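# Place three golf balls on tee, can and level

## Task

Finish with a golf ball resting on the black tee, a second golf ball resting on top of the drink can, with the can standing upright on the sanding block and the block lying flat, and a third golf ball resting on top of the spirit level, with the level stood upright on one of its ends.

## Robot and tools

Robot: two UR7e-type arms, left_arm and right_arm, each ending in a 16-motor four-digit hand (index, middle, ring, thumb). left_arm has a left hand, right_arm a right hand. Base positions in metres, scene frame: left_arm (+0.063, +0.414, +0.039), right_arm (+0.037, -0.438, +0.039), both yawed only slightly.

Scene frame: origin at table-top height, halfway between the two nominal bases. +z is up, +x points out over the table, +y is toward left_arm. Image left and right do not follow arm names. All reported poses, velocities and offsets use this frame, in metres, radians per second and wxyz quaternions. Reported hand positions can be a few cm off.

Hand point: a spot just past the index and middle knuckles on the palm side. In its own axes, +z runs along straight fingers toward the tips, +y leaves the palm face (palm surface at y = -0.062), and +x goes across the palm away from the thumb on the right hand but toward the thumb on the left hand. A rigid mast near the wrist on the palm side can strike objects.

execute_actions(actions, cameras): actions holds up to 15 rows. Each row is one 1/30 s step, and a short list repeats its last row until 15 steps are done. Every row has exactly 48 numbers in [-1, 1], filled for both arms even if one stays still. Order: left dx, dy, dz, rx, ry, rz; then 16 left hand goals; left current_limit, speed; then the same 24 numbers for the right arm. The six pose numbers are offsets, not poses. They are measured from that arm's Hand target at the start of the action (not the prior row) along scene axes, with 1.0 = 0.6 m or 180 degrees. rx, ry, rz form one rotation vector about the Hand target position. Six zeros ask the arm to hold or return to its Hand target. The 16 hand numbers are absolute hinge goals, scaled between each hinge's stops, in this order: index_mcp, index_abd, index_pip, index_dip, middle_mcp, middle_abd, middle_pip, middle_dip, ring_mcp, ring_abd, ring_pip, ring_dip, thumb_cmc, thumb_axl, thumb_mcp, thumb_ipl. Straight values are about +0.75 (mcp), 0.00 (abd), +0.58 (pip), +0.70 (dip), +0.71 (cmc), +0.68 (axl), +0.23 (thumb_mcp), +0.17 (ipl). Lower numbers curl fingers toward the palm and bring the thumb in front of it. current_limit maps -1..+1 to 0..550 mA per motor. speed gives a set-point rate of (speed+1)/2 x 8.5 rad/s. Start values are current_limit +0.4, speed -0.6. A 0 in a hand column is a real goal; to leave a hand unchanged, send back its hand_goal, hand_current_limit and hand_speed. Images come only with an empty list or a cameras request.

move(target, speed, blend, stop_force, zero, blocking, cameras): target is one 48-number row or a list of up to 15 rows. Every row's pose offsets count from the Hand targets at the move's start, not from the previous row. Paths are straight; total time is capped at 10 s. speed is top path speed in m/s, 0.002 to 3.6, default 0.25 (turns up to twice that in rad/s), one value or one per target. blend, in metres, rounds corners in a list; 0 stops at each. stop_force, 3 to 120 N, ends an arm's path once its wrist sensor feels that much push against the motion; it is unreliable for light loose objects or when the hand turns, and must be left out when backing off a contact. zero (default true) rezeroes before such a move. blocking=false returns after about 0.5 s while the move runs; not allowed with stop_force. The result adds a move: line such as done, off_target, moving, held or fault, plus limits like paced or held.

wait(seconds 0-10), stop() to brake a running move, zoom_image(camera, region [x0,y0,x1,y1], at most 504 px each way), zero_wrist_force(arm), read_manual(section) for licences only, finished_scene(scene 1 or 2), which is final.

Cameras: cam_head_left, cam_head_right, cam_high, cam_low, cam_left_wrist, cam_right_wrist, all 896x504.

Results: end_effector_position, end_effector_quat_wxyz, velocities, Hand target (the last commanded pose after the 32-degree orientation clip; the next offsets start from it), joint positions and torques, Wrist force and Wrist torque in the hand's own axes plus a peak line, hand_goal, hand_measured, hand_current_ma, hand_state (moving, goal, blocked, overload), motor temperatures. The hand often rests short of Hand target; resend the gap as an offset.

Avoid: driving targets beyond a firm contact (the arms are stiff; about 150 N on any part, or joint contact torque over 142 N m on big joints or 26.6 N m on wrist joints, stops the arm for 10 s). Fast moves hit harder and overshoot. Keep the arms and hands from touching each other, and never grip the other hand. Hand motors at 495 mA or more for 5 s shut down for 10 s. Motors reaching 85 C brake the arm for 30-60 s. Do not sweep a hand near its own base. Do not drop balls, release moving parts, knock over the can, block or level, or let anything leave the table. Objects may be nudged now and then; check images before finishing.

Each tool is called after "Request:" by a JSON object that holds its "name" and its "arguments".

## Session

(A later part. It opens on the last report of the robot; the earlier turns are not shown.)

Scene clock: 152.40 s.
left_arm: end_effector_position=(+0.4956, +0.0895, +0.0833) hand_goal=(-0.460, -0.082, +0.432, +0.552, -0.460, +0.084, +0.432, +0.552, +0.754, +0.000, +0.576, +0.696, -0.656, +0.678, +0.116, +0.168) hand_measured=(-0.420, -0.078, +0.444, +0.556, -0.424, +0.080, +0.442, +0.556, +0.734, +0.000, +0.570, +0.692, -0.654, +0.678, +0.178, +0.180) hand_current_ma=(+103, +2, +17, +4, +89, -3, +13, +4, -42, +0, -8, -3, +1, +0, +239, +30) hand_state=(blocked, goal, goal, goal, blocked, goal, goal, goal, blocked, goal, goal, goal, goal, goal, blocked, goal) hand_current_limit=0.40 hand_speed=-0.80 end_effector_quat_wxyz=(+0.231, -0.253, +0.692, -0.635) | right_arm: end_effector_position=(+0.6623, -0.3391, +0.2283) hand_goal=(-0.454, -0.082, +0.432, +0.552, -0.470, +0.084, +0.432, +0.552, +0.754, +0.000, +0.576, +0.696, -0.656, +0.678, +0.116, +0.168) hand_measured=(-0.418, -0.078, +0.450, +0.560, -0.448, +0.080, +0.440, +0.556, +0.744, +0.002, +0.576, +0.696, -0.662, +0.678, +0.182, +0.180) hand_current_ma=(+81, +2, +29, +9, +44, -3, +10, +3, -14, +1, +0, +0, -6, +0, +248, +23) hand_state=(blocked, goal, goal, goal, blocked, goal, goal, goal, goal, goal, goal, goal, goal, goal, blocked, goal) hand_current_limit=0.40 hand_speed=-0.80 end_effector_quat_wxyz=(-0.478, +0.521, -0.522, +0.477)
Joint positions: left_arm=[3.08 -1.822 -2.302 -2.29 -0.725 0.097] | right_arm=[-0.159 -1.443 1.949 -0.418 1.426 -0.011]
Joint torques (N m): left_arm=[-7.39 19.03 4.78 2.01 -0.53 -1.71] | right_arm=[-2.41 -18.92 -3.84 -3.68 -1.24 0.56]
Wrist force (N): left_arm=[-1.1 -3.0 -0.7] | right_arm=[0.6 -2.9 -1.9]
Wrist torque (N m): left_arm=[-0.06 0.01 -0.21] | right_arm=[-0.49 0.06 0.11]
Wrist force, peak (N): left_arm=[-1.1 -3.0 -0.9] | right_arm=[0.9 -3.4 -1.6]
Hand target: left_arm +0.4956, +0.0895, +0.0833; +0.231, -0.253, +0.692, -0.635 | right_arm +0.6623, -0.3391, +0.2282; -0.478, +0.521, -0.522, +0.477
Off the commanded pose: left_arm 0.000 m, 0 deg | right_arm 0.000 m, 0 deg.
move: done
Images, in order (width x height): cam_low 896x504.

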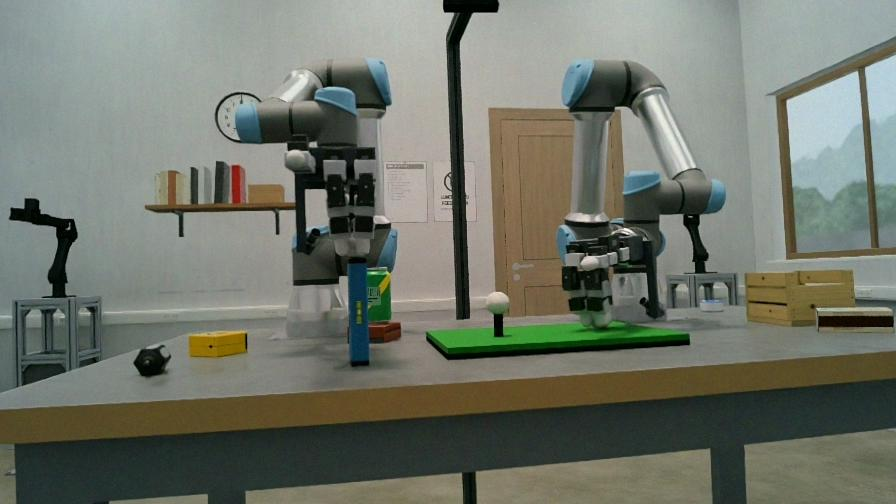

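Request:
{"name": "move", "arguments": {"target": [0,0,0,0,0,0,-0.46,-0.083,0.432,0.552,-0.46,0.083,0.432,0.552,0.754,0,0.576,0.696,-0.656,0.678,0.115,0.168,0.4,-0.8,0,0,0.0013,0,0,0,-0.437,-0.083,0.432,0.552,-0.46,0.083,0.432,0.552,0.754,0,0.576,0.696,-0.656,0.678,0.145,0.168,0.4,-0.9], "speed": 0.01}}

Request:
{"name": "move", "arguments": {"target": [0,0,0,0,0,0,-0.46,-0.083,0.432,0.552,-0.46,0.083,0.432,0.552,0.754,0,0.576,0.696,-0.656,0.678,0.115,0.168,0.4,-0.8,0,0,0,0,0,0,-0.426,-0.083,0.432,0.552,-0.454,0.083,0.432,0.552,0.754,0,0.576,0.696,-0.656,0.678,0.165,0.168,0.4,-0.95], "cameras": ["cam_low"]}}

Request:
{"name": "zoom_image", "arguments": {"camera": "cam_low", "region": [330, 215, 380, 275]}}

Scene clock: 153.37 s.
left_arm: end_effector_position=(+0.4956, +0.0895, +0.0833) hand_goal=(-0.460, -0.082, +0.432, +0.552, -0.460, +0.084, +0.432, +0.552, +0.754, +0.000, +0.576, +0.696, -0.656, +0.678, +0.116, +0.168) hand_measured=(-0.420, -0.078, +0.444, +0.556, -0.424, +0.080, +0.442, +0.556, +0.734, +0.000, +0.570, +0.692, -0.654, +0.678, +0.178, +0.180) hand_current_ma=(+103, +2, +17, +4, +89, -3, +13, +4, -42, +0, -8, -3, +1, +0, +239, +30) hand_state=(blocked, goal, goal, goal, blocked, goal, goal, goal, blocked, goal, goal, goal, goal, goal, blocked, goal) hand_current_limit=0.40 hand_speed=-0.80 end_effector_quat_wxyz=(+0.231, -0.253, +0.692, -0.635) | right_arm: end_effector_position=(+0.6623, -0.3391, +0.2289) hand_goal=(-0.436, -0.082, +0.432, +0.552, -0.460, +0.084, +0.432, +0.552, +0.754, +0.000, +0.576, +0.696, -0.656, +0.678, +0.146, +0.168) hand_measured=(-0.416, -0.078, +0.450, +0.560, -0.446, +0.080, +0.440, +0.556, +0.744, +0.002, +0.576, +0.696, -0.658, +0.678, +0.182, +0.180) hand_current_ma=(+34, +3, +29, +9, +21, -3, +10, +3, -14, +1, +0, +0, -2, +0, +106, +23) hand_state=(goal, goal, goal, goal, goal, goal, goal, goal, goal, goal, goal, goal, goal, goal, blocked, goal) hand_current_limit=0.40 hand_speed=-0.90 end_effector_quat_wxyz=(-0.478, +0.521, -0.522, +0.477)
Joint positions: left_arm=[3.08 -1.822 -2.302 -2.29 -0.725 0.097] | right_arm=[-0.159 -1.443 1.948 -0.416 1.426 -0.011]
Joint torques (N m): left_arm=[-6.53 19.78 5.14 1.69 -0.32 -1.64] | right_arm=[-10.35 -34.72 -30.26 1 -1.37 0.29]
Wrist force (N): left_arm=[-1.0 -2.6 -0.5] | right_arm=[0.3 1.7 -1.1]
Wrist torque (N m): left_arm=[-0.04 0.00 -0.20] | right_arm=[-0.14 0.08 0.14]
Wrist force, peak (N): left_arm=[-0.9 -3.1 -0.8] | right_arm=[0.9 -3.1 -1.8]
Hand target: left_arm +0.4956, +0.0895, +0.0833; +0.231, -0.253, +0.692, -0.635 | right_arm +0.6623, -0.3391, +0.2290; -0.478, +0.521, -0.522, +0.477
Off the commanded pose: left_arm 0.000 m, 0 deg | right_arm 0.000 m, 0 deg.
move: done

Scene clock: 153.87 s.
left_arm: end_effector_position=(+0.4956, +0.0895, +0.0833) hand_goal=(-0.460, -0.082, +0.432, +0.552, -0.460, +0.084, +0.432, +0.552, +0.754, +0.000, +0.576, +0.696, -0.656, +0.678, +0.116, +0.168) hand_measured=(-0.420, -0.078, +0.444, +0.556, -0.424, +0.080, +0.442, +0.556, +0.734, +0.000, +0.570, +0.692, -0.654, +0.678, +0.178, +0.180) hand_current_ma=(+103, +2, +17, +4, +89, -3, +13, +4, -42, +0, -8, -3, +1, +0, +239, +30) hand_state=(blocked, goal, goal, goal, blocked, goal, goal, goal, blocked, goal, goal, goal, goal, goal, blocked, goal) hand_current_limit=0.40 hand_speed=-0.80 end_effector_quat_wxyz=(+0.231, -0.253, +0.692, -0.635) | right_arm: end_effector_position=(+0.6623, -0.3391, +0.2290) hand_goal=(-0.426, -0.082, +0.432, +0.552, -0.454, +0.084, +0.432, +0.552, +0.754, +0.000, +0.576, +0.696, -0.656, +0.678, +0.166, +0.168) hand_measured=(-0.414, -0.078, +0.450, +0.560, -0.446, +0.080, +0.440, +0.556, +0.744, +0.002, +0.576, +0.696, -0.658, +0.678, +0.182, +0.180) hand_current_ma=(+17, +3, +29, +9, +12, -3, +10, +3, -14, +1, +0, +0, -1, +0, +33, +23) hand_state=(goal, goal, goal, goal, goal, goal, goal, goal, goal, goal, goal, goal, goal, goal, goal, goal) hand_current_limit=0.40 hand_speed=-0.95 end_effector_quat_wxyz=(-0.478, +0.521, -0.522, +0.477)
Joint positions: left_arm=[3.08 -1.822 -2.302 -2.29 -0.725 0.097] | right_arm=[-0.159 -1.443 1.948 -0.416 1.426 -0.011]
Joint torques (N m): left_arm=[-6.3 19.52 5.96 1.44 -0.15 -1.57] | right_arm=[-13.25 -34.79 -30.45 0.82 -1.32 0.53]
Wrist force (N): left_arm=[-1.0 -2.9 -0.8] | right_arm=[0.2 1.3 -0.8]
Wrist torque (N m): left_arm=[-0.03 -0.01 -0.20] | right_arm=[-0.21 0.08 0.13]
Wrist force, peak (N): left_arm=[-0.8 -3.0 -0.8] | right_arm=[0.5 1.9 -1.0]
Hand target: left_arm +0.4956, +0.0895, +0.0833; +0.231, -0.253, +0.692, -0.635 | right_arm +0.6623, -0.3391, +0.2290; -0.478, +0.521, -0.522, +0.477
Off the commanded pose: left_arm 0.000 m, 0 deg | right_arm 0.000 m, 0 deg.
move: done
Images, in order (width x height): cam_low 896x504.

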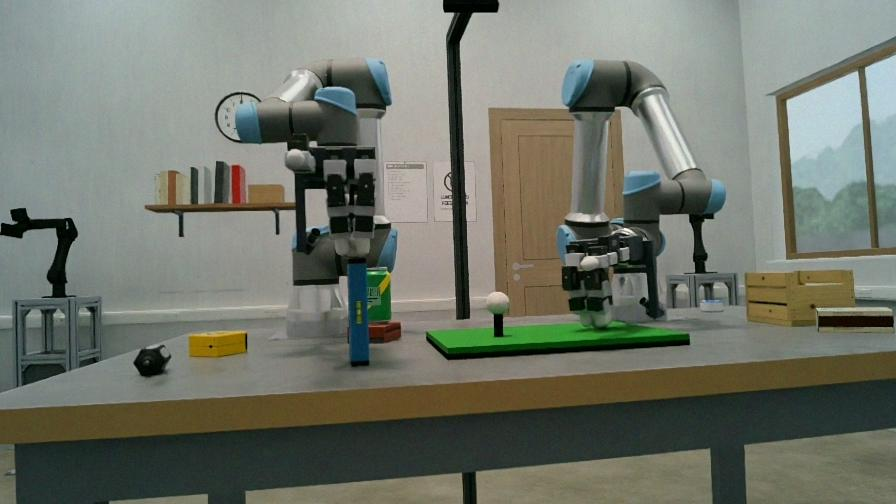

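Scaled by 8.400 from the camera's 896x504 image, which has a finer 1280x720 frame.

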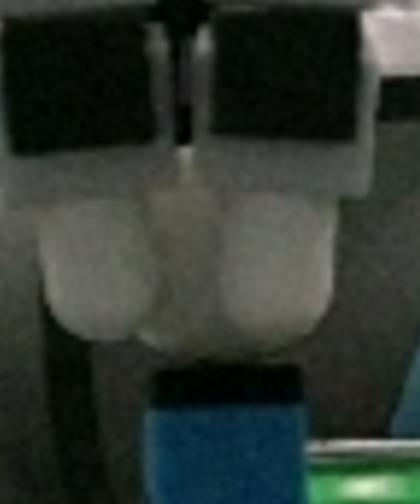

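Request:
{"name": "move", "arguments": {"target": [0,0,0,0,0,0,-0.46,-0.083,0.432,0.552,-0.46,0.083,0.432,0.552,0.754,0,0.576,0.696,-0.656,0.678,0.115,0.168,0.4,-0.8,0,0,-0.0007,0,0,0,-0.42,-0.083,0.432,0.552,-0.45,0.083,0.432,0.552,0.754,0,0.576,0.696,-0.656,0.678,0.175,0.168,0.4,-0.96], "speed": 0.01}}

Request:
{"name": "move", "arguments": {"target": [0,0,0,0,0,0,-0.46,-0.083,0.432,0.552,-0.46,0.083,0.432,0.552,0.754,0,0.576,0.696,-0.656,0.678,0.115,0.168,0.4,-0.8,0,0,0,0,0,0,-0.26,-0.083,0.432,0.552,-0.29,0.083,0.432,0.552,0.754,0,0.576,0.696,-0.656,0.678,0.31,0.168,0.4,-0.95], "cameras": ["cam_low","cam_high","cam_head_left"]}}

Request:
{"name": "zoom_image", "arguments": {"camera": "cam_low", "region": [330, 215, 380, 275]}}

Request:
{"name": "zoom_image", "arguments": {"camera": "cam_high", "region": [262, 220, 312, 280]}}

Scene clock: 154.90 s.
left_arm: end_effector_position=(+0.4956, +0.0895, +0.0833) hand_goal=(-0.460, -0.082, +0.432, +0.552, -0.460, +0.084, +0.432, +0.552, +0.754, +0.000, +0.576, +0.696, -0.656, +0.678, +0.116, +0.168) hand_measured=(-0.420, -0.078, +0.444, +0.556, -0.424, +0.080, +0.442, +0.556, +0.734, +0.000, +0.570, +0.692, -0.654, +0.678, +0.178, +0.180) hand_current_ma=(+103, +2, +17, +4, +89, -3, +13, +4, -42, +0, -8, -3, +1, +0, +239, +30) hand_state=(blocked, goal, goal, goal, blocked, goal, goal, goal, blocked, goal, goal, goal, goal, goal, blocked, goal) hand_current_limit=0.40 hand_speed=-0.80 end_effector_quat_wxyz=(+0.231, -0.253, +0.692, -0.635) | right_arm: end_effector_position=(+0.6624, -0.3391, +0.2286) hand_goal=(-0.420, -0.082, +0.432, +0.552, -0.450, +0.084, +0.432, +0.552, +0.754, +0.000, +0.576, +0.696, -0.656, +0.678, +0.176, +0.168) hand_measured=(-0.414, -0.078, +0.448, +0.560, -0.444, +0.080, +0.440, +0.556, +0.744, +0.002, +0.576, +0.696, -0.658, +0.678, +0.182, +0.178) hand_current_ma=(+8, +3, +26, +9, +6, -3, +10, +3, -14, +1, +0, +0, -1, +0, +10, +19) hand_state=(goal, goal, goal, goal, goal, goal, goal, goal, goal, goal, goal, goal, goal, goal, goal, goal) hand_current_limit=0.40 hand_speed=-0.96 end_effector_quat_wxyz=(-0.478, +0.521, -0.522, +0.477)
Joint positions: left_arm=[3.08 -1.822 -2.302 -2.29 -0.725 0.097] | right_arm=[-0.159 -1.443 1.949 -0.417 1.426 -0.011]
Joint torques (N m): left_arm=[-5.8 19.99 6.97 1.19 0.11 -1.42] | right_arm=[-13.45 -20.04 -5.09 -4.4 -1.29 0.08]
Wrist force (N): left_arm=[-1.2 -3.0 -0.9] | right_arm=[0.4 1.7 -0.9]
Wrist torque (N m): left_arm=[-0.04 0.02 -0.22] | right_arm=[-0.15 0.08 0.14]
Wrist force, peak (N): left_arm=[-1.1 -3.1 -0.8] | right_arm=[0.7 1.6 -1.0]
Hand target: left_arm +0.4956, +0.0895, +0.0833; +0.231, -0.253, +0.692, -0.635 | right_arm +0.6623, -0.3391, +0.2286; -0.478, +0.521, -0.522, +0.477
Off the commanded pose: left_arm 0.000 m, 0 deg | right_arm 0.000 m, 0 deg.
move: done

Scene clock: 156.10 s.
left_arm: end_effector_position=(+0.4956, +0.0895, +0.0833) hand_goal=(-0.460, -0.082, +0.432, +0.552, -0.460, +0.084, +0.432, +0.552, +0.754, +0.000, +0.576, +0.696, -0.656, +0.678, +0.116, +0.168) hand_measured=(-0.420, -0.078, +0.444, +0.556, -0.424, +0.080, +0.442, +0.556, +0.734, +0.000, +0.570, +0.692, -0.654, +0.678, +0.178, +0.180) hand_current_ma=(+103, +2, +17, +4, +89, -3, +13, +4, -42, +0, -8, -3, +1, +0, +239, +30) hand_state=(blocked, goal, goal, goal, blocked, goal, goal, goal, blocked, goal, goal, goal, goal, goal, blocked, goal) hand_current_limit=0.40 hand_speed=-0.80 end_effector_quat_wxyz=(+0.231, -0.253, +0.692, -0.635) | right_arm: end_effector_position=(+0.6623, -0.3391, +0.2286) hand_goal=(-0.260, -0.082, +0.432, +0.552, -0.290, +0.084, +0.432, +0.552, +0.754, +0.000, +0.576, +0.696, -0.656, +0.678, +0.310, +0.168) hand_measured=(-0.268, -0.078, +0.434, +0.556, -0.298, +0.080, +0.434, +0.556, +0.744, +0.002, +0.576, +0.696, -0.658, +0.678, +0.306, +0.170) hand_current_ma=(-12, +3, +2, +3, -11, -3, +2, +3, -14, +1, +0, +0, -1, +0, -6, +2) hand_state=(goal, goal, goal, goal, goal, goal, goal, goal, goal, goal, goal, goal, goal, goal, goal, goal) hand_current_limit=0.40 hand_speed=-0.95 end_effector_quat_wxyz=(-0.478, +0.521, -0.522, +0.477)
Joint positions: left_arm=[3.08 -1.822 -2.302 -2.29 -0.725 0.097] | right_arm=[-0.159 -1.443 1.949 -0.417 1.426 -0.011]
Joint torques (N m): left_arm=[-5.61 20.15 8.36 0.61 0.44 -1.37] | right_arm=[-13.25 -21.1 -5.04 -4.22 -1.37 -0.03]
Wrist force (N): left_arm=[-1.0 -2.9 -0.7] | right_arm=[0.4 0.9 -0.8]
Wrist torque (N m): left_arm=[-0.05 0.01 -0.20] | right_arm=[-0.25 0.07 0.14]
Wrist force, peak (N): left_arm=[-1.0 -3.1 -0.8] | right_arm=[0.6 1.8 -1.0]
Hand target: left_arm +0.4956, +0.0895, +0.0833; +0.231, -0.253, +0.692, -0.635 | right_arm +0.6623, -0.3391, +0.2286; -0.478, +0.521, -0.522, +0.477
Off the commanded pose: left_arm 0.000 m, 0 deg | right_arm 0.000 m, 0 deg.
move: done
Images, in order (width x height): cam_head_left 896x504, cam_high 896x504, cam_low 896x504.

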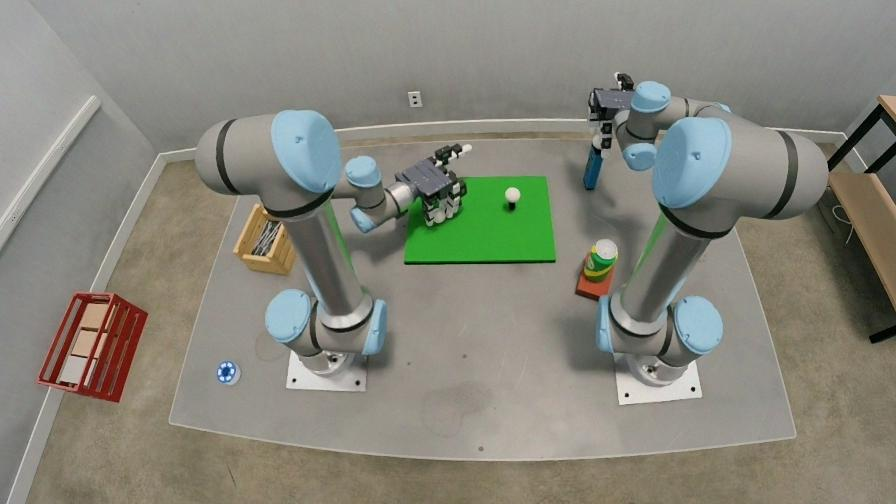

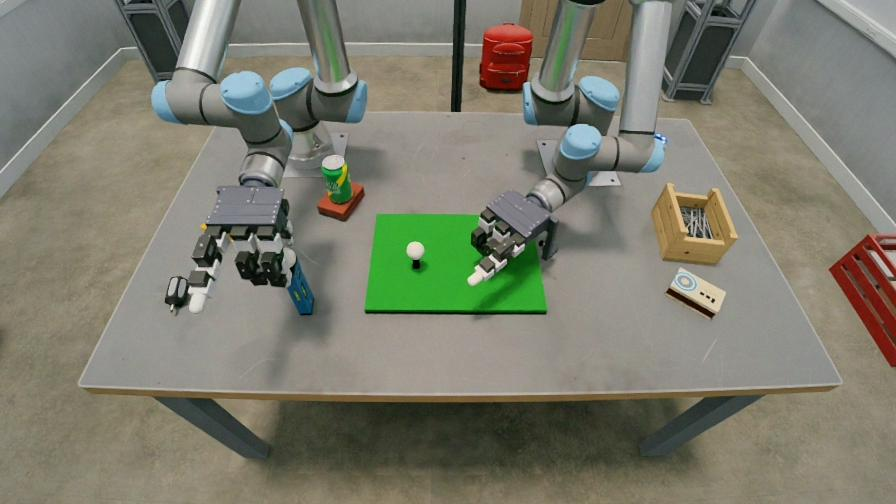

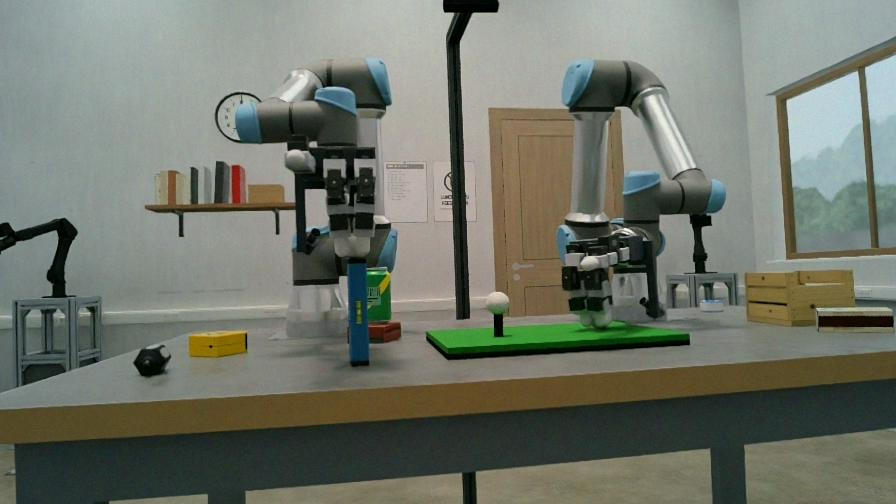

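Scaled by 8.400 from the camera's 896x504 image, which has a finer 1280x720 frame.

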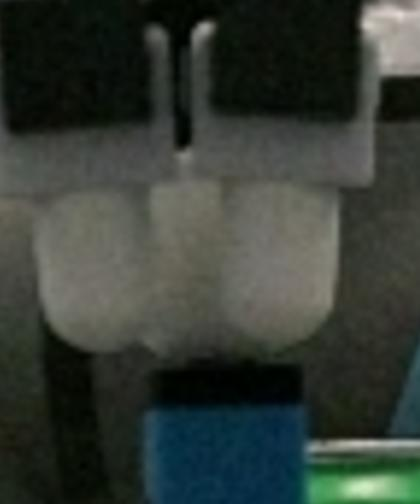

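Scaled by 8.400 from the camera's 896x504 image, which has a finer 1280x720 frame.

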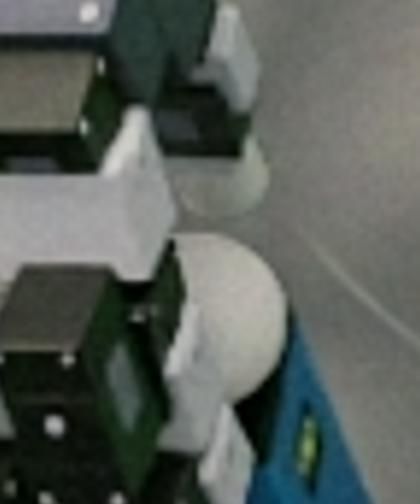

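Request:
{"name": "move", "arguments": {"target": [0,0,0.3,0,0,0,-0.46,-0.083,0.432,0.552,-0.46,0.083,0.432,0.552,0.754,0,0.576,0.696,-0.656,0.678,0.115,0.168,0.4,-0.8,0,0,0.167,0,0,0,-0.26,-0.083,0.432,0.552,-0.29,0.083,0.432,0.552,0.754,0,0.576,0.696,-0.656,0.678,0.31,0.168,0.4,-0.95], "speed": 0.1, "cameras": ["cam_low","cam_high","cam_head_left"]}}

Request:
{"name": "zoom_image", "arguments": {"camera": "cam_low", "region": [320, 195, 400, 375]}}

Request:
{"name": "zoom_image", "arguments": {"camera": "cam_high", "region": [250, 210, 330, 330]}}

Request:
{"name": "zoom_image", "arguments": {"camera": "cam_low", "region": [520, 150, 680, 350]}}

Scene clock: 158.93 s.
left_arm: end_effector_position=(+0.4956, +0.0895, +0.2632) hand_goal=(-0.460, -0.082, +0.432, +0.552, -0.460, +0.084, +0.432, +0.552, +0.754, +0.000, +0.576, +0.696, -0.656, +0.678, +0.116, +0.168) hand_measured=(-0.420, -0.078, +0.446, +0.558, -0.424, +0.080, +0.444, +0.558, +0.734, +0.000, +0.570, +0.692, -0.654, +0.678, +0.174, +0.180) hand_current_ma=(+103, +3, +23, +7, +89, -3, +18, +7, -42, +0, -8, -3, +1, +0, +225, +30) hand_state=(blocked, goal, goal, goal, blocked, goal, goal, goal, blocked, goal, goal, goal, goal, goal, blocked, goal) hand_current_limit=0.40 hand_speed=-0.80 end_effector_quat_wxyz=(+0.231, -0.253, +0.692, -0.635) | right_arm: end_effector_position=(+0.6623, -0.3391, +0.3287) hand_goal=(-0.260, -0.082, +0.432, +0.552, -0.290, +0.084, +0.432, +0.552, +0.754, +0.000, +0.576, +0.696, -0.656, +0.678, +0.310, +0.168) hand_measured=(-0.268, -0.078, +0.434, +0.556, -0.298, +0.080, +0.434, +0.556, +0.744, +0.002, +0.576, +0.696, -0.658, +0.678, +0.306, +0.170) hand_current_ma=(-12, +3, +2, +3, -11, -3, +2, +3, -15, +1, +0, +0, -1, +0, -6, +2) hand_state=(goal, goal, goal, goal, goal, goal, goal, goal, goal, goal, goal, goal, goal, goal, goal, goal) hand_current_limit=0.40 hand_speed=-0.95 end_effector_quat_wxyz=(-0.478, +0.521, -0.522, +0.477)
Joint positions: left_arm=[3.08 -1.487 -2.069 -2.857 -0.725 0.097] | right_arm=[-0.159 -1.532 1.772 -0.151 1.426 -0.011]
Joint torques (N m): left_arm=[7.51 24.9 36.85 -1.99 1.87 1.89] | right_arm=[1.16 -32.87 -32.83 0.97 0.84 -1.58]
Wrist force (N): left_arm=[-1.0 -1.0 -0.2] | right_arm=[0.4 1.1 -0.9]
Wrist torque (N m): left_arm=[0.10 0.00 -0.38] | right_arm=[-0.19 0.12 0.14]
Wrist force, peak (N): left_arm=[-1.3 -2.9 -1.0] | right_arm=[0.7 1.5 -1.1]
Hand target: left_arm +0.4956, +0.0895, +0.2633; +0.231, -0.253, +0.692, -0.635 | right_arm +0.6623, -0.3391, +0.3288; -0.478, +0.521, -0.522, +0.477
Off the commanded pose: left_arm 0.000 m, 0 deg | right_arm 0.000 m, 0 deg.
move: done
Images, in order (width x height): cam_head_left 896x504, cam_high 896x504, cam_low 896x504.

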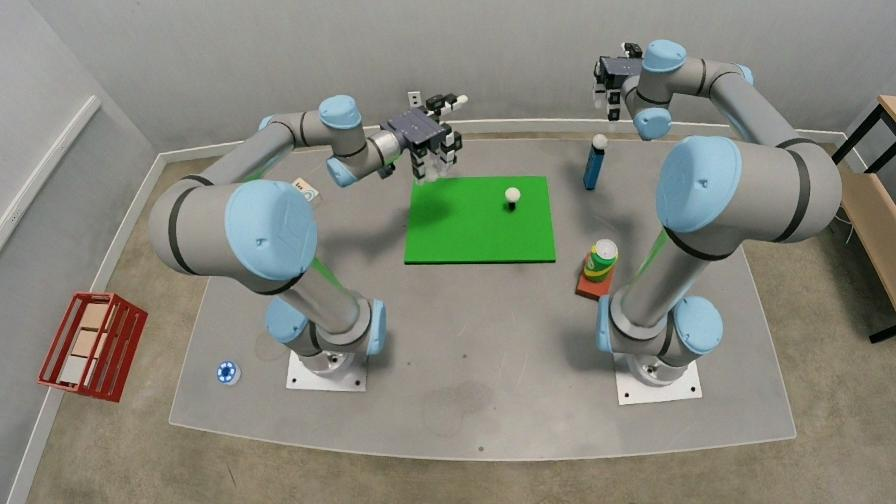

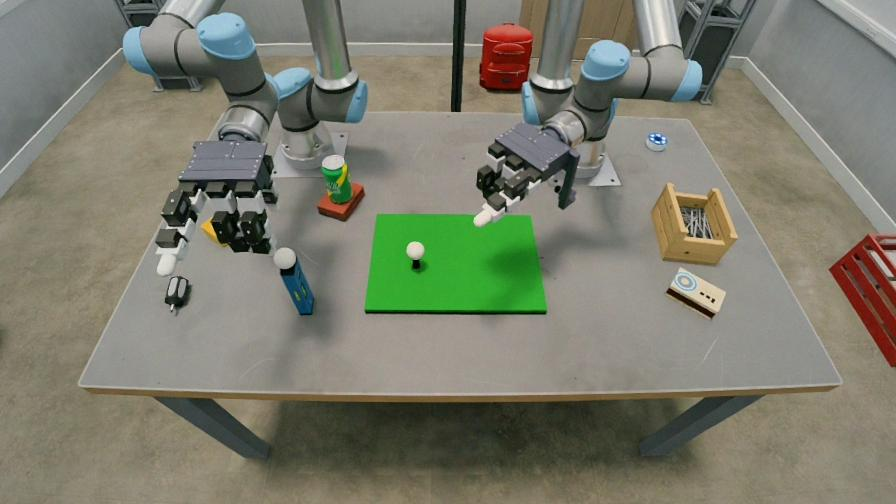

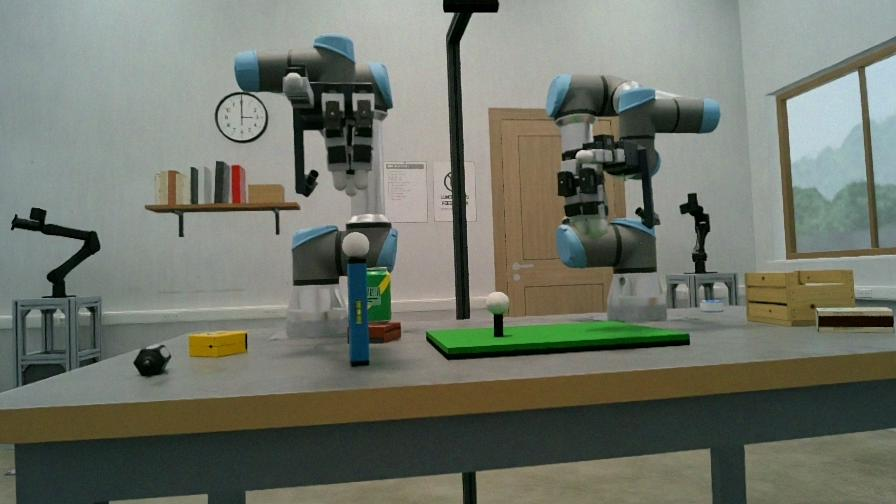

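Scaled by 2.800 from the camera's 896x504 image, which has a finer 1280x720 frame.

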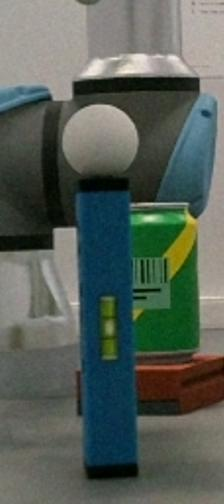

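Scaled by 4.200 from the camera's 896x504 image, which has a finer 1280x720 frame.

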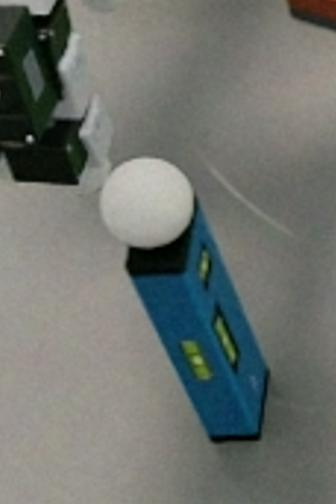

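Scaled by 2.520 from the camera's 896x504 image, which has a finer 1280x720 frame.

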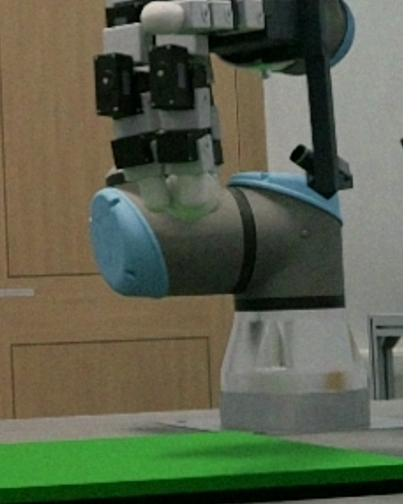

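Request:
{"name": "move", "arguments": {"target": [-0.348,-0.7327,0.0245,0,0,-0.1278,-0.46,-0.083,0.432,0.552,-0.46,0.083,0.432,0.552,0.754,0,0.576,0.696,-0.656,0.678,0.115,0.168,0.4,-0.8,0.2795,-0.1517,0.1167,0,0,0,-0.26,-0.083,0.432,0.552,-0.29,0.083,0.432,0.552,0.754,0,0.576,0.696,-0.656,0.678,0.31,0.168,0.4,-0.8], "speed": 0.18, "cameras": ["cam_low","cam_high","cam_head_left","cam_head_right"]}}

Request:
{"name": "zoom_image", "arguments": {"camera": "cam_high", "region": [295, 110, 365, 190]}}

Request:
{"name": "zoom_image", "arguments": {"camera": "cam_low", "region": [345, 200, 425, 290]}}

Request:
{"name": "zoom_image", "arguments": {"camera": "cam_head_left", "region": [570, 190, 640, 290]}}

Request:
{"name": "zoom_image", "arguments": {"camera": "cam_head_right", "region": [575, 190, 645, 290]}}

Scene clock: 164.40 s.
left_arm: end_effector_position=(+0.2868, -0.3500, +0.2780) hand_goal=(-0.460, -0.082, +0.432, +0.552, -0.460, +0.084, +0.432, +0.552, +0.754, +0.000, +0.576, +0.696, -0.656, +0.678, +0.116, +0.168) hand_measured=(-0.420, -0.078, +0.446, +0.558, -0.424, +0.080, +0.444, +0.558, +0.734, +0.000, +0.570, +0.692, -0.654, +0.678, +0.174, +0.180) hand_current_ma=(+103, +3, +23, +7, +89, -3, +18, +7, -42, +0, -8, -3, +1, +0, +223, +30) hand_state=(blocked, goal, goal, goal, blocked, goal, goal, goal, blocked, goal, goal, goal, goal, goal, blocked, goal) hand_current_limit=0.40 hand_speed=-0.80 end_effector_quat_wxyz=(+0.100, -0.110, +0.729, -0.669) | right_arm: end_effector_position=(+0.8300, -0.4301, +0.3988) hand_goal=(-0.260, -0.082, +0.432, +0.552, -0.290, +0.084, +0.432, +0.552, +0.754, +0.000, +0.576, +0.696, -0.656, +0.678, +0.310, +0.168) hand_measured=(-0.268, -0.078, +0.434, +0.556, -0.298, +0.080, +0.434, +0.556, +0.744, +0.002, +0.576, +0.696, -0.658, +0.678, +0.306, +0.170) hand_current_ma=(-11, +3, +2, +3, -10, -3, +2, +3, -15, +1, +0, +0, -1, +0, -6, +2) hand_state=(goal, goal, goal, goal, goal, goal, goal, goal, goal, goal, goal, goal, goal, goal, goal, goal) hand_current_limit=0.40 hand_speed=-0.80 end_effector_quat_wxyz=(-0.478, +0.521, -0.522, +0.477)
Joint positions: left_arm=[2.085 -2.031 -1.37 -2.972 -1.316 0.021] | right_arm=[-0.276 -1.152 1.118 0.125 1.309 -0.022]
Joint torques (N m): left_arm=[-8.7 37.61 39.14 -1.09 -1.61 1.9] | right_arm=[-15.44 -35.12 -33.55 0.89 -1.43 -1.87]
Wrist force (N): left_arm=[-1.1 -1.1 -0.1] | right_arm=[0.5 0.6 -0.7]
Wrist torque (N m): left_arm=[0.08 0.01 -0.25] | right_arm=[-0.27 0.10 0.19]
Wrist force, peak (N): left_arm=[-1.8 -1.1 -0.4] | right_arm=[0.5 1.2 -1.8]
Hand target: left_arm +0.2868, -0.3501, +0.2780; +0.100, -0.110, +0.729, -0.669 | right_arm +0.8300, -0.4301, +0.3988; -0.478, +0.521, -0.522, +0.477
Off the commanded pose: left_arm 0.000 m, 0 deg | right_arm 0.000 m, 0 deg.
move: done
Images, in order (width x height): cam_head_left 896x504, cam_head_right 896x504, cam_high 896x504, cam_low 896x504.

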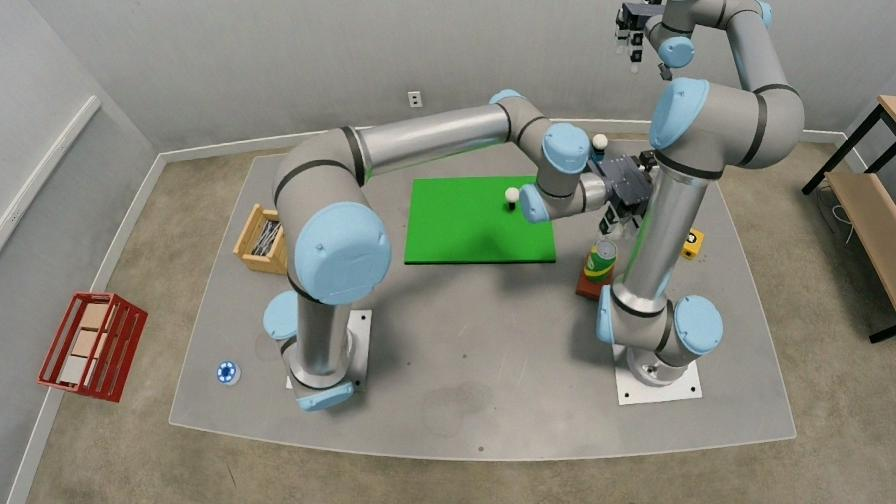

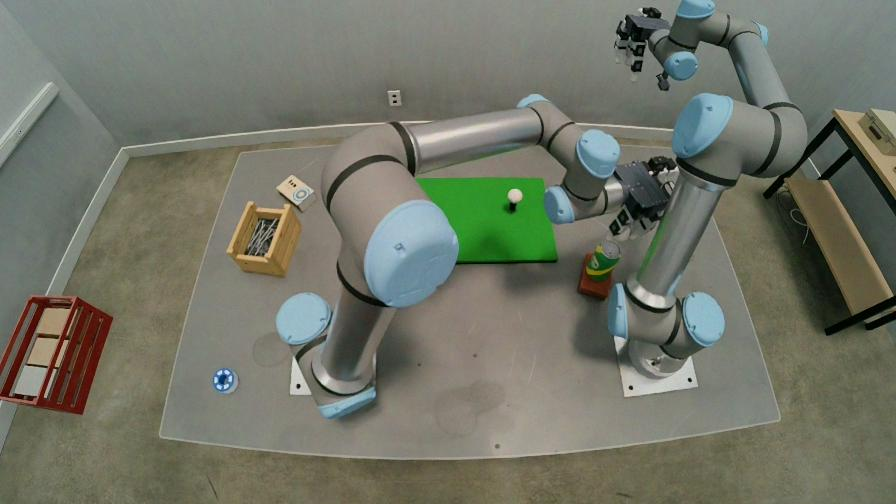

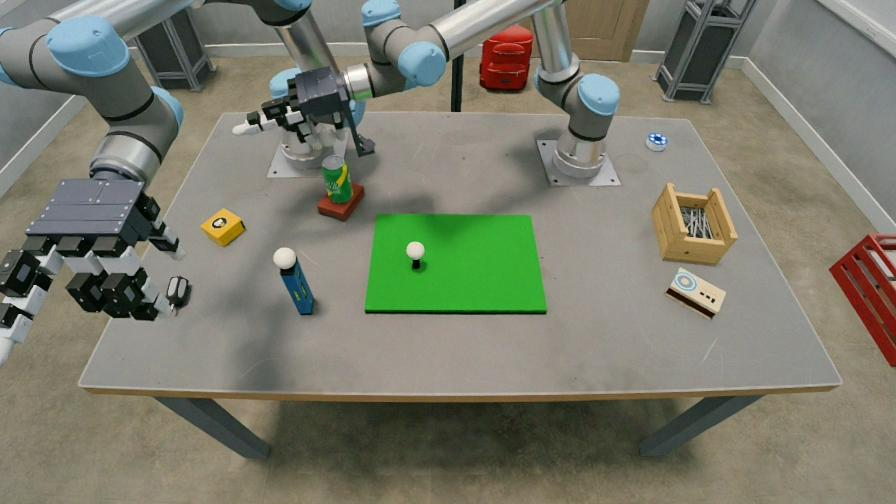

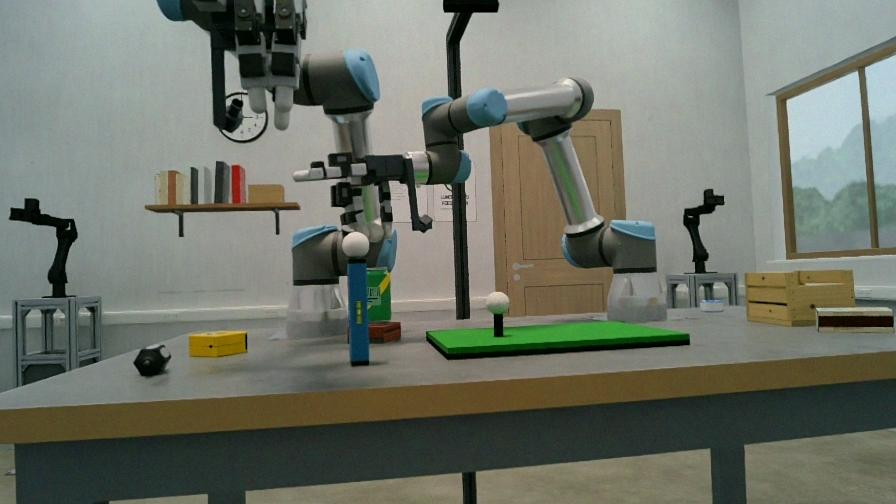

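Scaled by 6.300 from the camera's 896x504 image, which has a finer 1280x720 frame.

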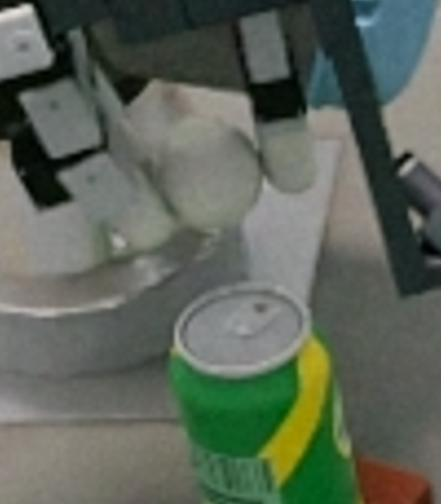

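Scaled by 5.600 from the camera's 896x504 image, which has a finer 1280x720 frame.

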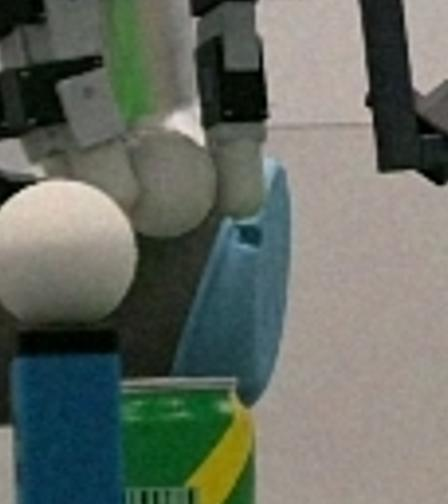

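Scaled by 5.040 from the camera's 896x504 image, which has a finer 1280x720 frame.

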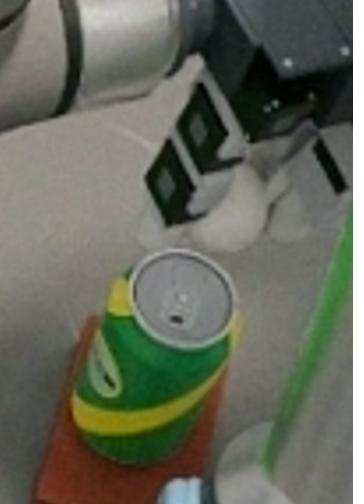

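Scaled by 5.040 from the camera's 896x504 image, which has a finer 1280x720 frame.

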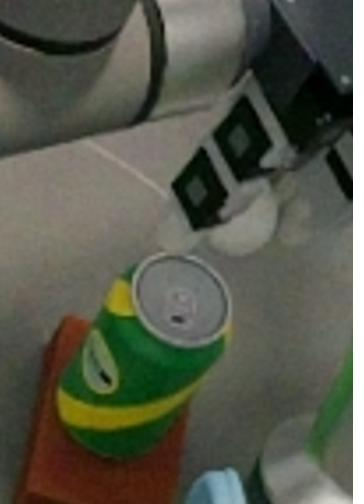

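Request:
{"name": "move", "arguments": {"target": [-0.0033,-0.001,-0.08,0,0,0,-0.46,-0.083,0.432,0.552,-0.46,0.083,0.432,0.552,0.754,0,0.576,0.696,-0.656,0.678,0.115,0.168,0.4,-0.8,0,0,0,0,0,0,-0.26,-0.083,0.432,0.552,-0.29,0.083,0.432,0.552,0.754,0,0.576,0.696,-0.656,0.678,0.31,0.168,0.4,-0.8], "speed": 0.08}}

Request:
{"name": "move", "arguments": {"target": [0,0,-0.05,0,0,0,-0.46,-0.083,0.432,0.552,-0.46,0.083,0.432,0.552,0.754,0,0.576,0.696,-0.656,0.678,0.115,0.168,0.4,-0.8,0,0,0,0,0,0,-0.26,-0.083,0.432,0.552,-0.29,0.083,0.432,0.552,0.754,0,0.576,0.696,-0.656,0.678,0.31,0.168,0.4,-0.8], "speed": 0.008, "stop_force": 3, "cameras": ["cam_low","cam_high","cam_head_left","cam_head_right"]}}

Request:
{"name": "zoom_image", "arguments": {"camera": "cam_high", "region": [295, 110, 365, 190]}}

Request:
{"name": "zoom_image", "arguments": {"camera": "cam_low", "region": [345, 200, 425, 290]}}

Request:
{"name": "zoom_image", "arguments": {"camera": "cam_head_left", "region": [570, 190, 640, 290]}}

Scene clock: 166.83 s.
left_arm: end_effector_position=(+0.2848, -0.3507, +0.2302) hand_goal=(-0.460, -0.082, +0.432, +0.552, -0.460, +0.084, +0.432, +0.552, +0.754, +0.000, +0.576, +0.696, -0.656, +0.678, +0.116, +0.168) hand_measured=(-0.420, -0.078, +0.446, +0.558, -0.424, +0.080, +0.444, +0.558, +0.734, +0.000, +0.570, +0.692, -0.654, +0.678, +0.174, +0.180) hand_current_ma=(+103, +3, +23, +7, +89, -3, +18, +7, -42, +0, -8, -3, +1, +0, +223, +30) hand_state=(blocked, goal, goal, goal, blocked, goal, goal, goal, blocked, goal, goal, goal, goal, goal, blocked, goal) hand_current_limit=0.40 hand_speed=-0.80 end_effector_quat_wxyz=(+0.100, -0.110, +0.729, -0.669) | right_arm: end_effector_position=(+0.8300, -0.4301, +0.3988) hand_goal=(-0.260, -0.082, +0.432, +0.552, -0.290, +0.084, +0.432, +0.552, +0.754, +0.000, +0.576, +0.696, -0.656, +0.678, +0.310, +0.168) hand_measured=(-0.268, -0.078, +0.434, +0.556, -0.298, +0.080, +0.434, +0.556, +0.744, +0.002, +0.576, +0.696, -0.658, +0.678, +0.306, +0.170) hand_current_ma=(-11, +3, +2, +3, -10, -3, +2, +3, -15, +1, +0, +0, -1, +0, -6, +2) hand_state=(goal, goal, goal, goal, goal, goal, goal, goal, goal, goal, goal, goal, goal, goal, goal, goal) hand_current_limit=0.40 hand_speed=-0.80 end_effector_quat_wxyz=(-0.478, +0.521, -0.522, +0.477)
Joint positions: left_arm=[2.082 -2.066 -1.444 -2.862 -1.319 0.021] | right_arm=[-0.276 -1.152 1.118 0.125 1.309 -0.022]
Joint torques (N m): left_arm=[-8.5 38.45 10.89 4.2 -1.43 -2.24] | right_arm=[-13.87 -36.27 -32.82 1.1 -1.65 -1.68]
Wrist force (N): left_arm=[-1.0 -1.0 0.0] | right_arm=[0.6 0.7 -1.0]
Wrist torque (N m): left_arm=[0.08 0.00 -0.23] | right_arm=[-0.25 0.08 0.19]
Wrist force, peak (N): left_arm=[-1.2 -1.6 0.0] | right_arm=[0.7 0.9 -1.2]
Hand target: left_arm +0.2848, -0.3507, +0.2300; +0.100, -0.110, +0.729, -0.669 | right_arm +0.8300, -0.4301, +0.3988; -0.478, +0.521, -0.522, +0.477
Off the commanded pose: left_arm 0.000 m, 0 deg | right_arm 0.000 m, 0 deg.
move: done

Scene clock: 169.33 s.
left_arm: end_effector_position=(+0.2848, -0.3507, +0.2209) hand_goal=(-0.460, -0.082, +0.432, +0.552, -0.460, +0.084, +0.432, +0.552, +0.754, +0.000, +0.576, +0.696, -0.656, +0.678, +0.116, +0.168) hand_measured=(-0.420, -0.078, +0.446, +0.558, -0.424, +0.080, +0.444, +0.558, +0.734, +0.000, +0.570, +0.692, -0.656, +0.678, +0.174, +0.180) hand_current_ma=(+103, +3, +23, +7, +89, -4, +18, +7, -42, +0, -8, -3, +0, +0, +223, +31) hand_state=(blocked, goal, goal, goal, blocked, goal, goal, goal, blocked, goal, goal, goal, goal, goal, blocked, goal) hand_current_limit=0.40 hand_speed=-0.80 end_effector_quat_wxyz=(+0.100, -0.110, +0.729, -0.669) | right_arm: end_effector_position=(+0.8300, -0.4301, +0.3988) hand_goal=(-0.260, -0.082, +0.432, +0.552, -0.290, +0.084, +0.432, +0.552, +0.754, +0.000, +0.576, +0.696, -0.656, +0.678, +0.310, +0.168) hand_measured=(-0.268, -0.078, +0.434, +0.556, -0.298, +0.080, +0.434, +0.556, +0.744, +0.002, +0.576, +0.696, -0.658, +0.678, +0.306, +0.170) hand_current_ma=(-11, +3, +2, +3, -10, -3, +2, +3, -15, +1, +0, +0, -1, +0, -6, +2) hand_state=(goal, goal, goal, goal, goal, goal, goal, goal, goal, goal, goal, goal, goal, goal, goal, goal) hand_current_limit=0.40 hand_speed=-0.80 end_effector_quat_wxyz=(-0.478, +0.521, -0.522, +0.477)
Joint positions: left_arm=[2.082 -2.074 -1.457 -2.841 -1.319 0.021] | right_arm=[-0.276 -1.152 1.118 0.125 1.309 -0.022]
Joint torques (N m): left_arm=[-7.79 50.85 36.6 -0.92 -1.48 -1.93] | right_arm=[-14.26 -35.6 -32.69 0.96 -1.47 -1.87]
Wrist force (N): left_arm=[-0.9 -2.8 -0.5] | right_arm=[0.5 0.7 -1.1]
Wrist torque (N m): left_arm=[-0.08 -0.02 -0.21] | right_arm=[-0.22 0.11 0.19]
Wrist force, peak (N): left_arm=[-1.2 -6.3 -1.1] | right_arm=[0.7 0.9 -1.2]
Hand target: left_arm +0.2848, -0.3507, +0.2209; +0.100, -0.110, +0.729, -0.669 (not the last commanded pose) | right_arm +0.8300, -0.4301, +0.3988; -0.478, +0.521, -0.522, +0.477
Off the commanded pose: left_arm 0.021 m, 0 deg | right_arm 0.000 m, 0 deg.
move: contact (left_arm)
Images, in order (width x height): cam_head_left 896x504, cam_head_right 896x504, cam_high 896x504, cam_low 896x504.

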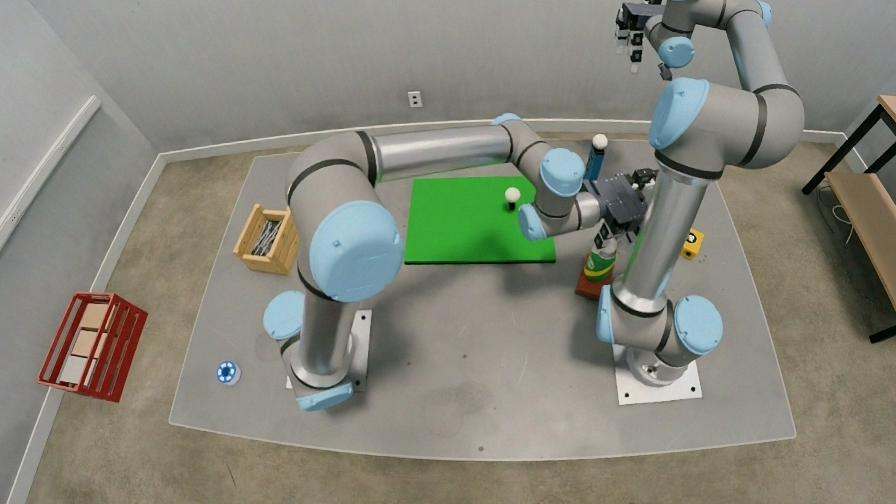

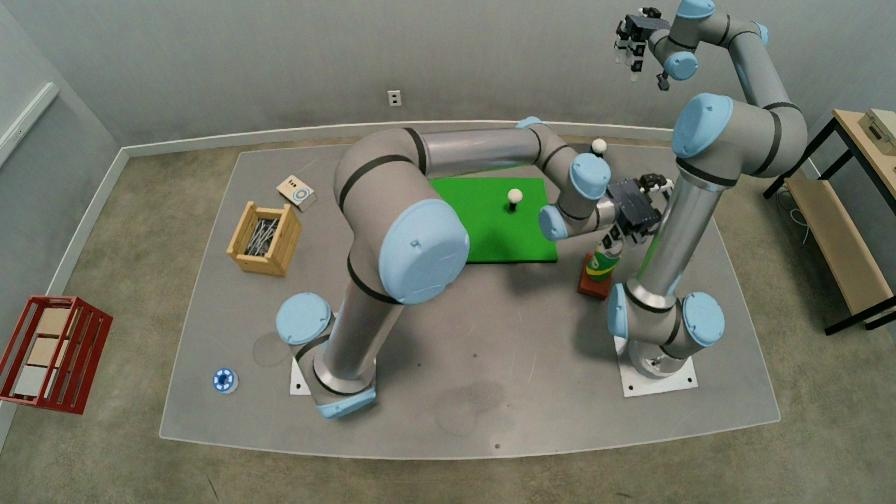

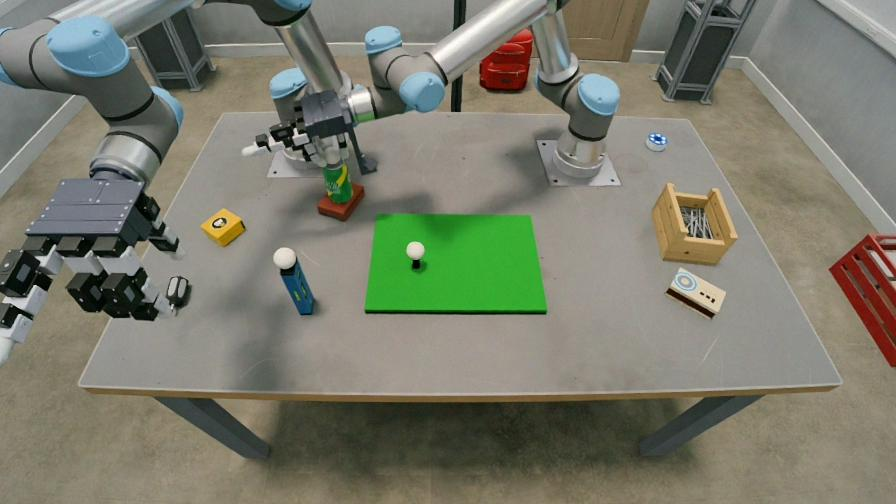

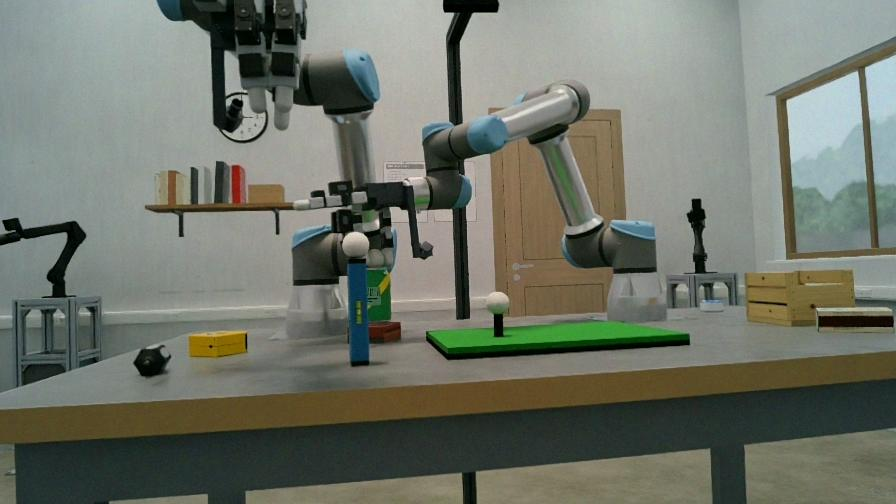

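Scaled by 6.300 from the camera's 896x504 image, which has a finer 1280x720 frame.

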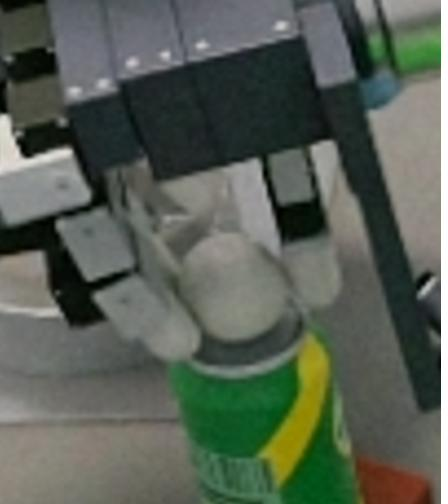

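Scaled by 5.600 from the camera's 896x504 image, which has a finer 1280x720 frame.

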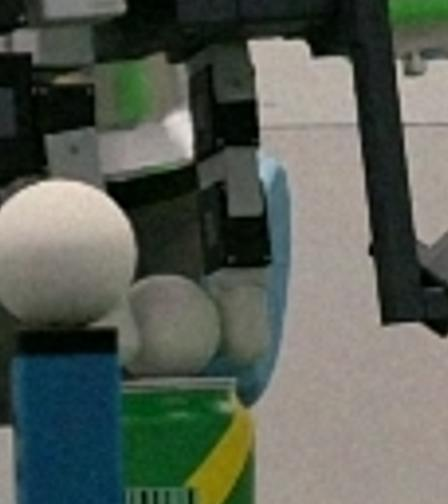

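Scaled by 5.040 from the camera's 896x504 image, which has a finer 1280x720 frame.

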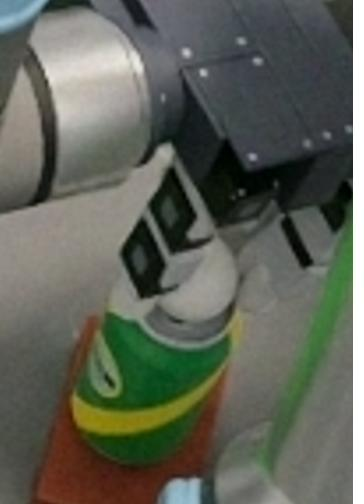

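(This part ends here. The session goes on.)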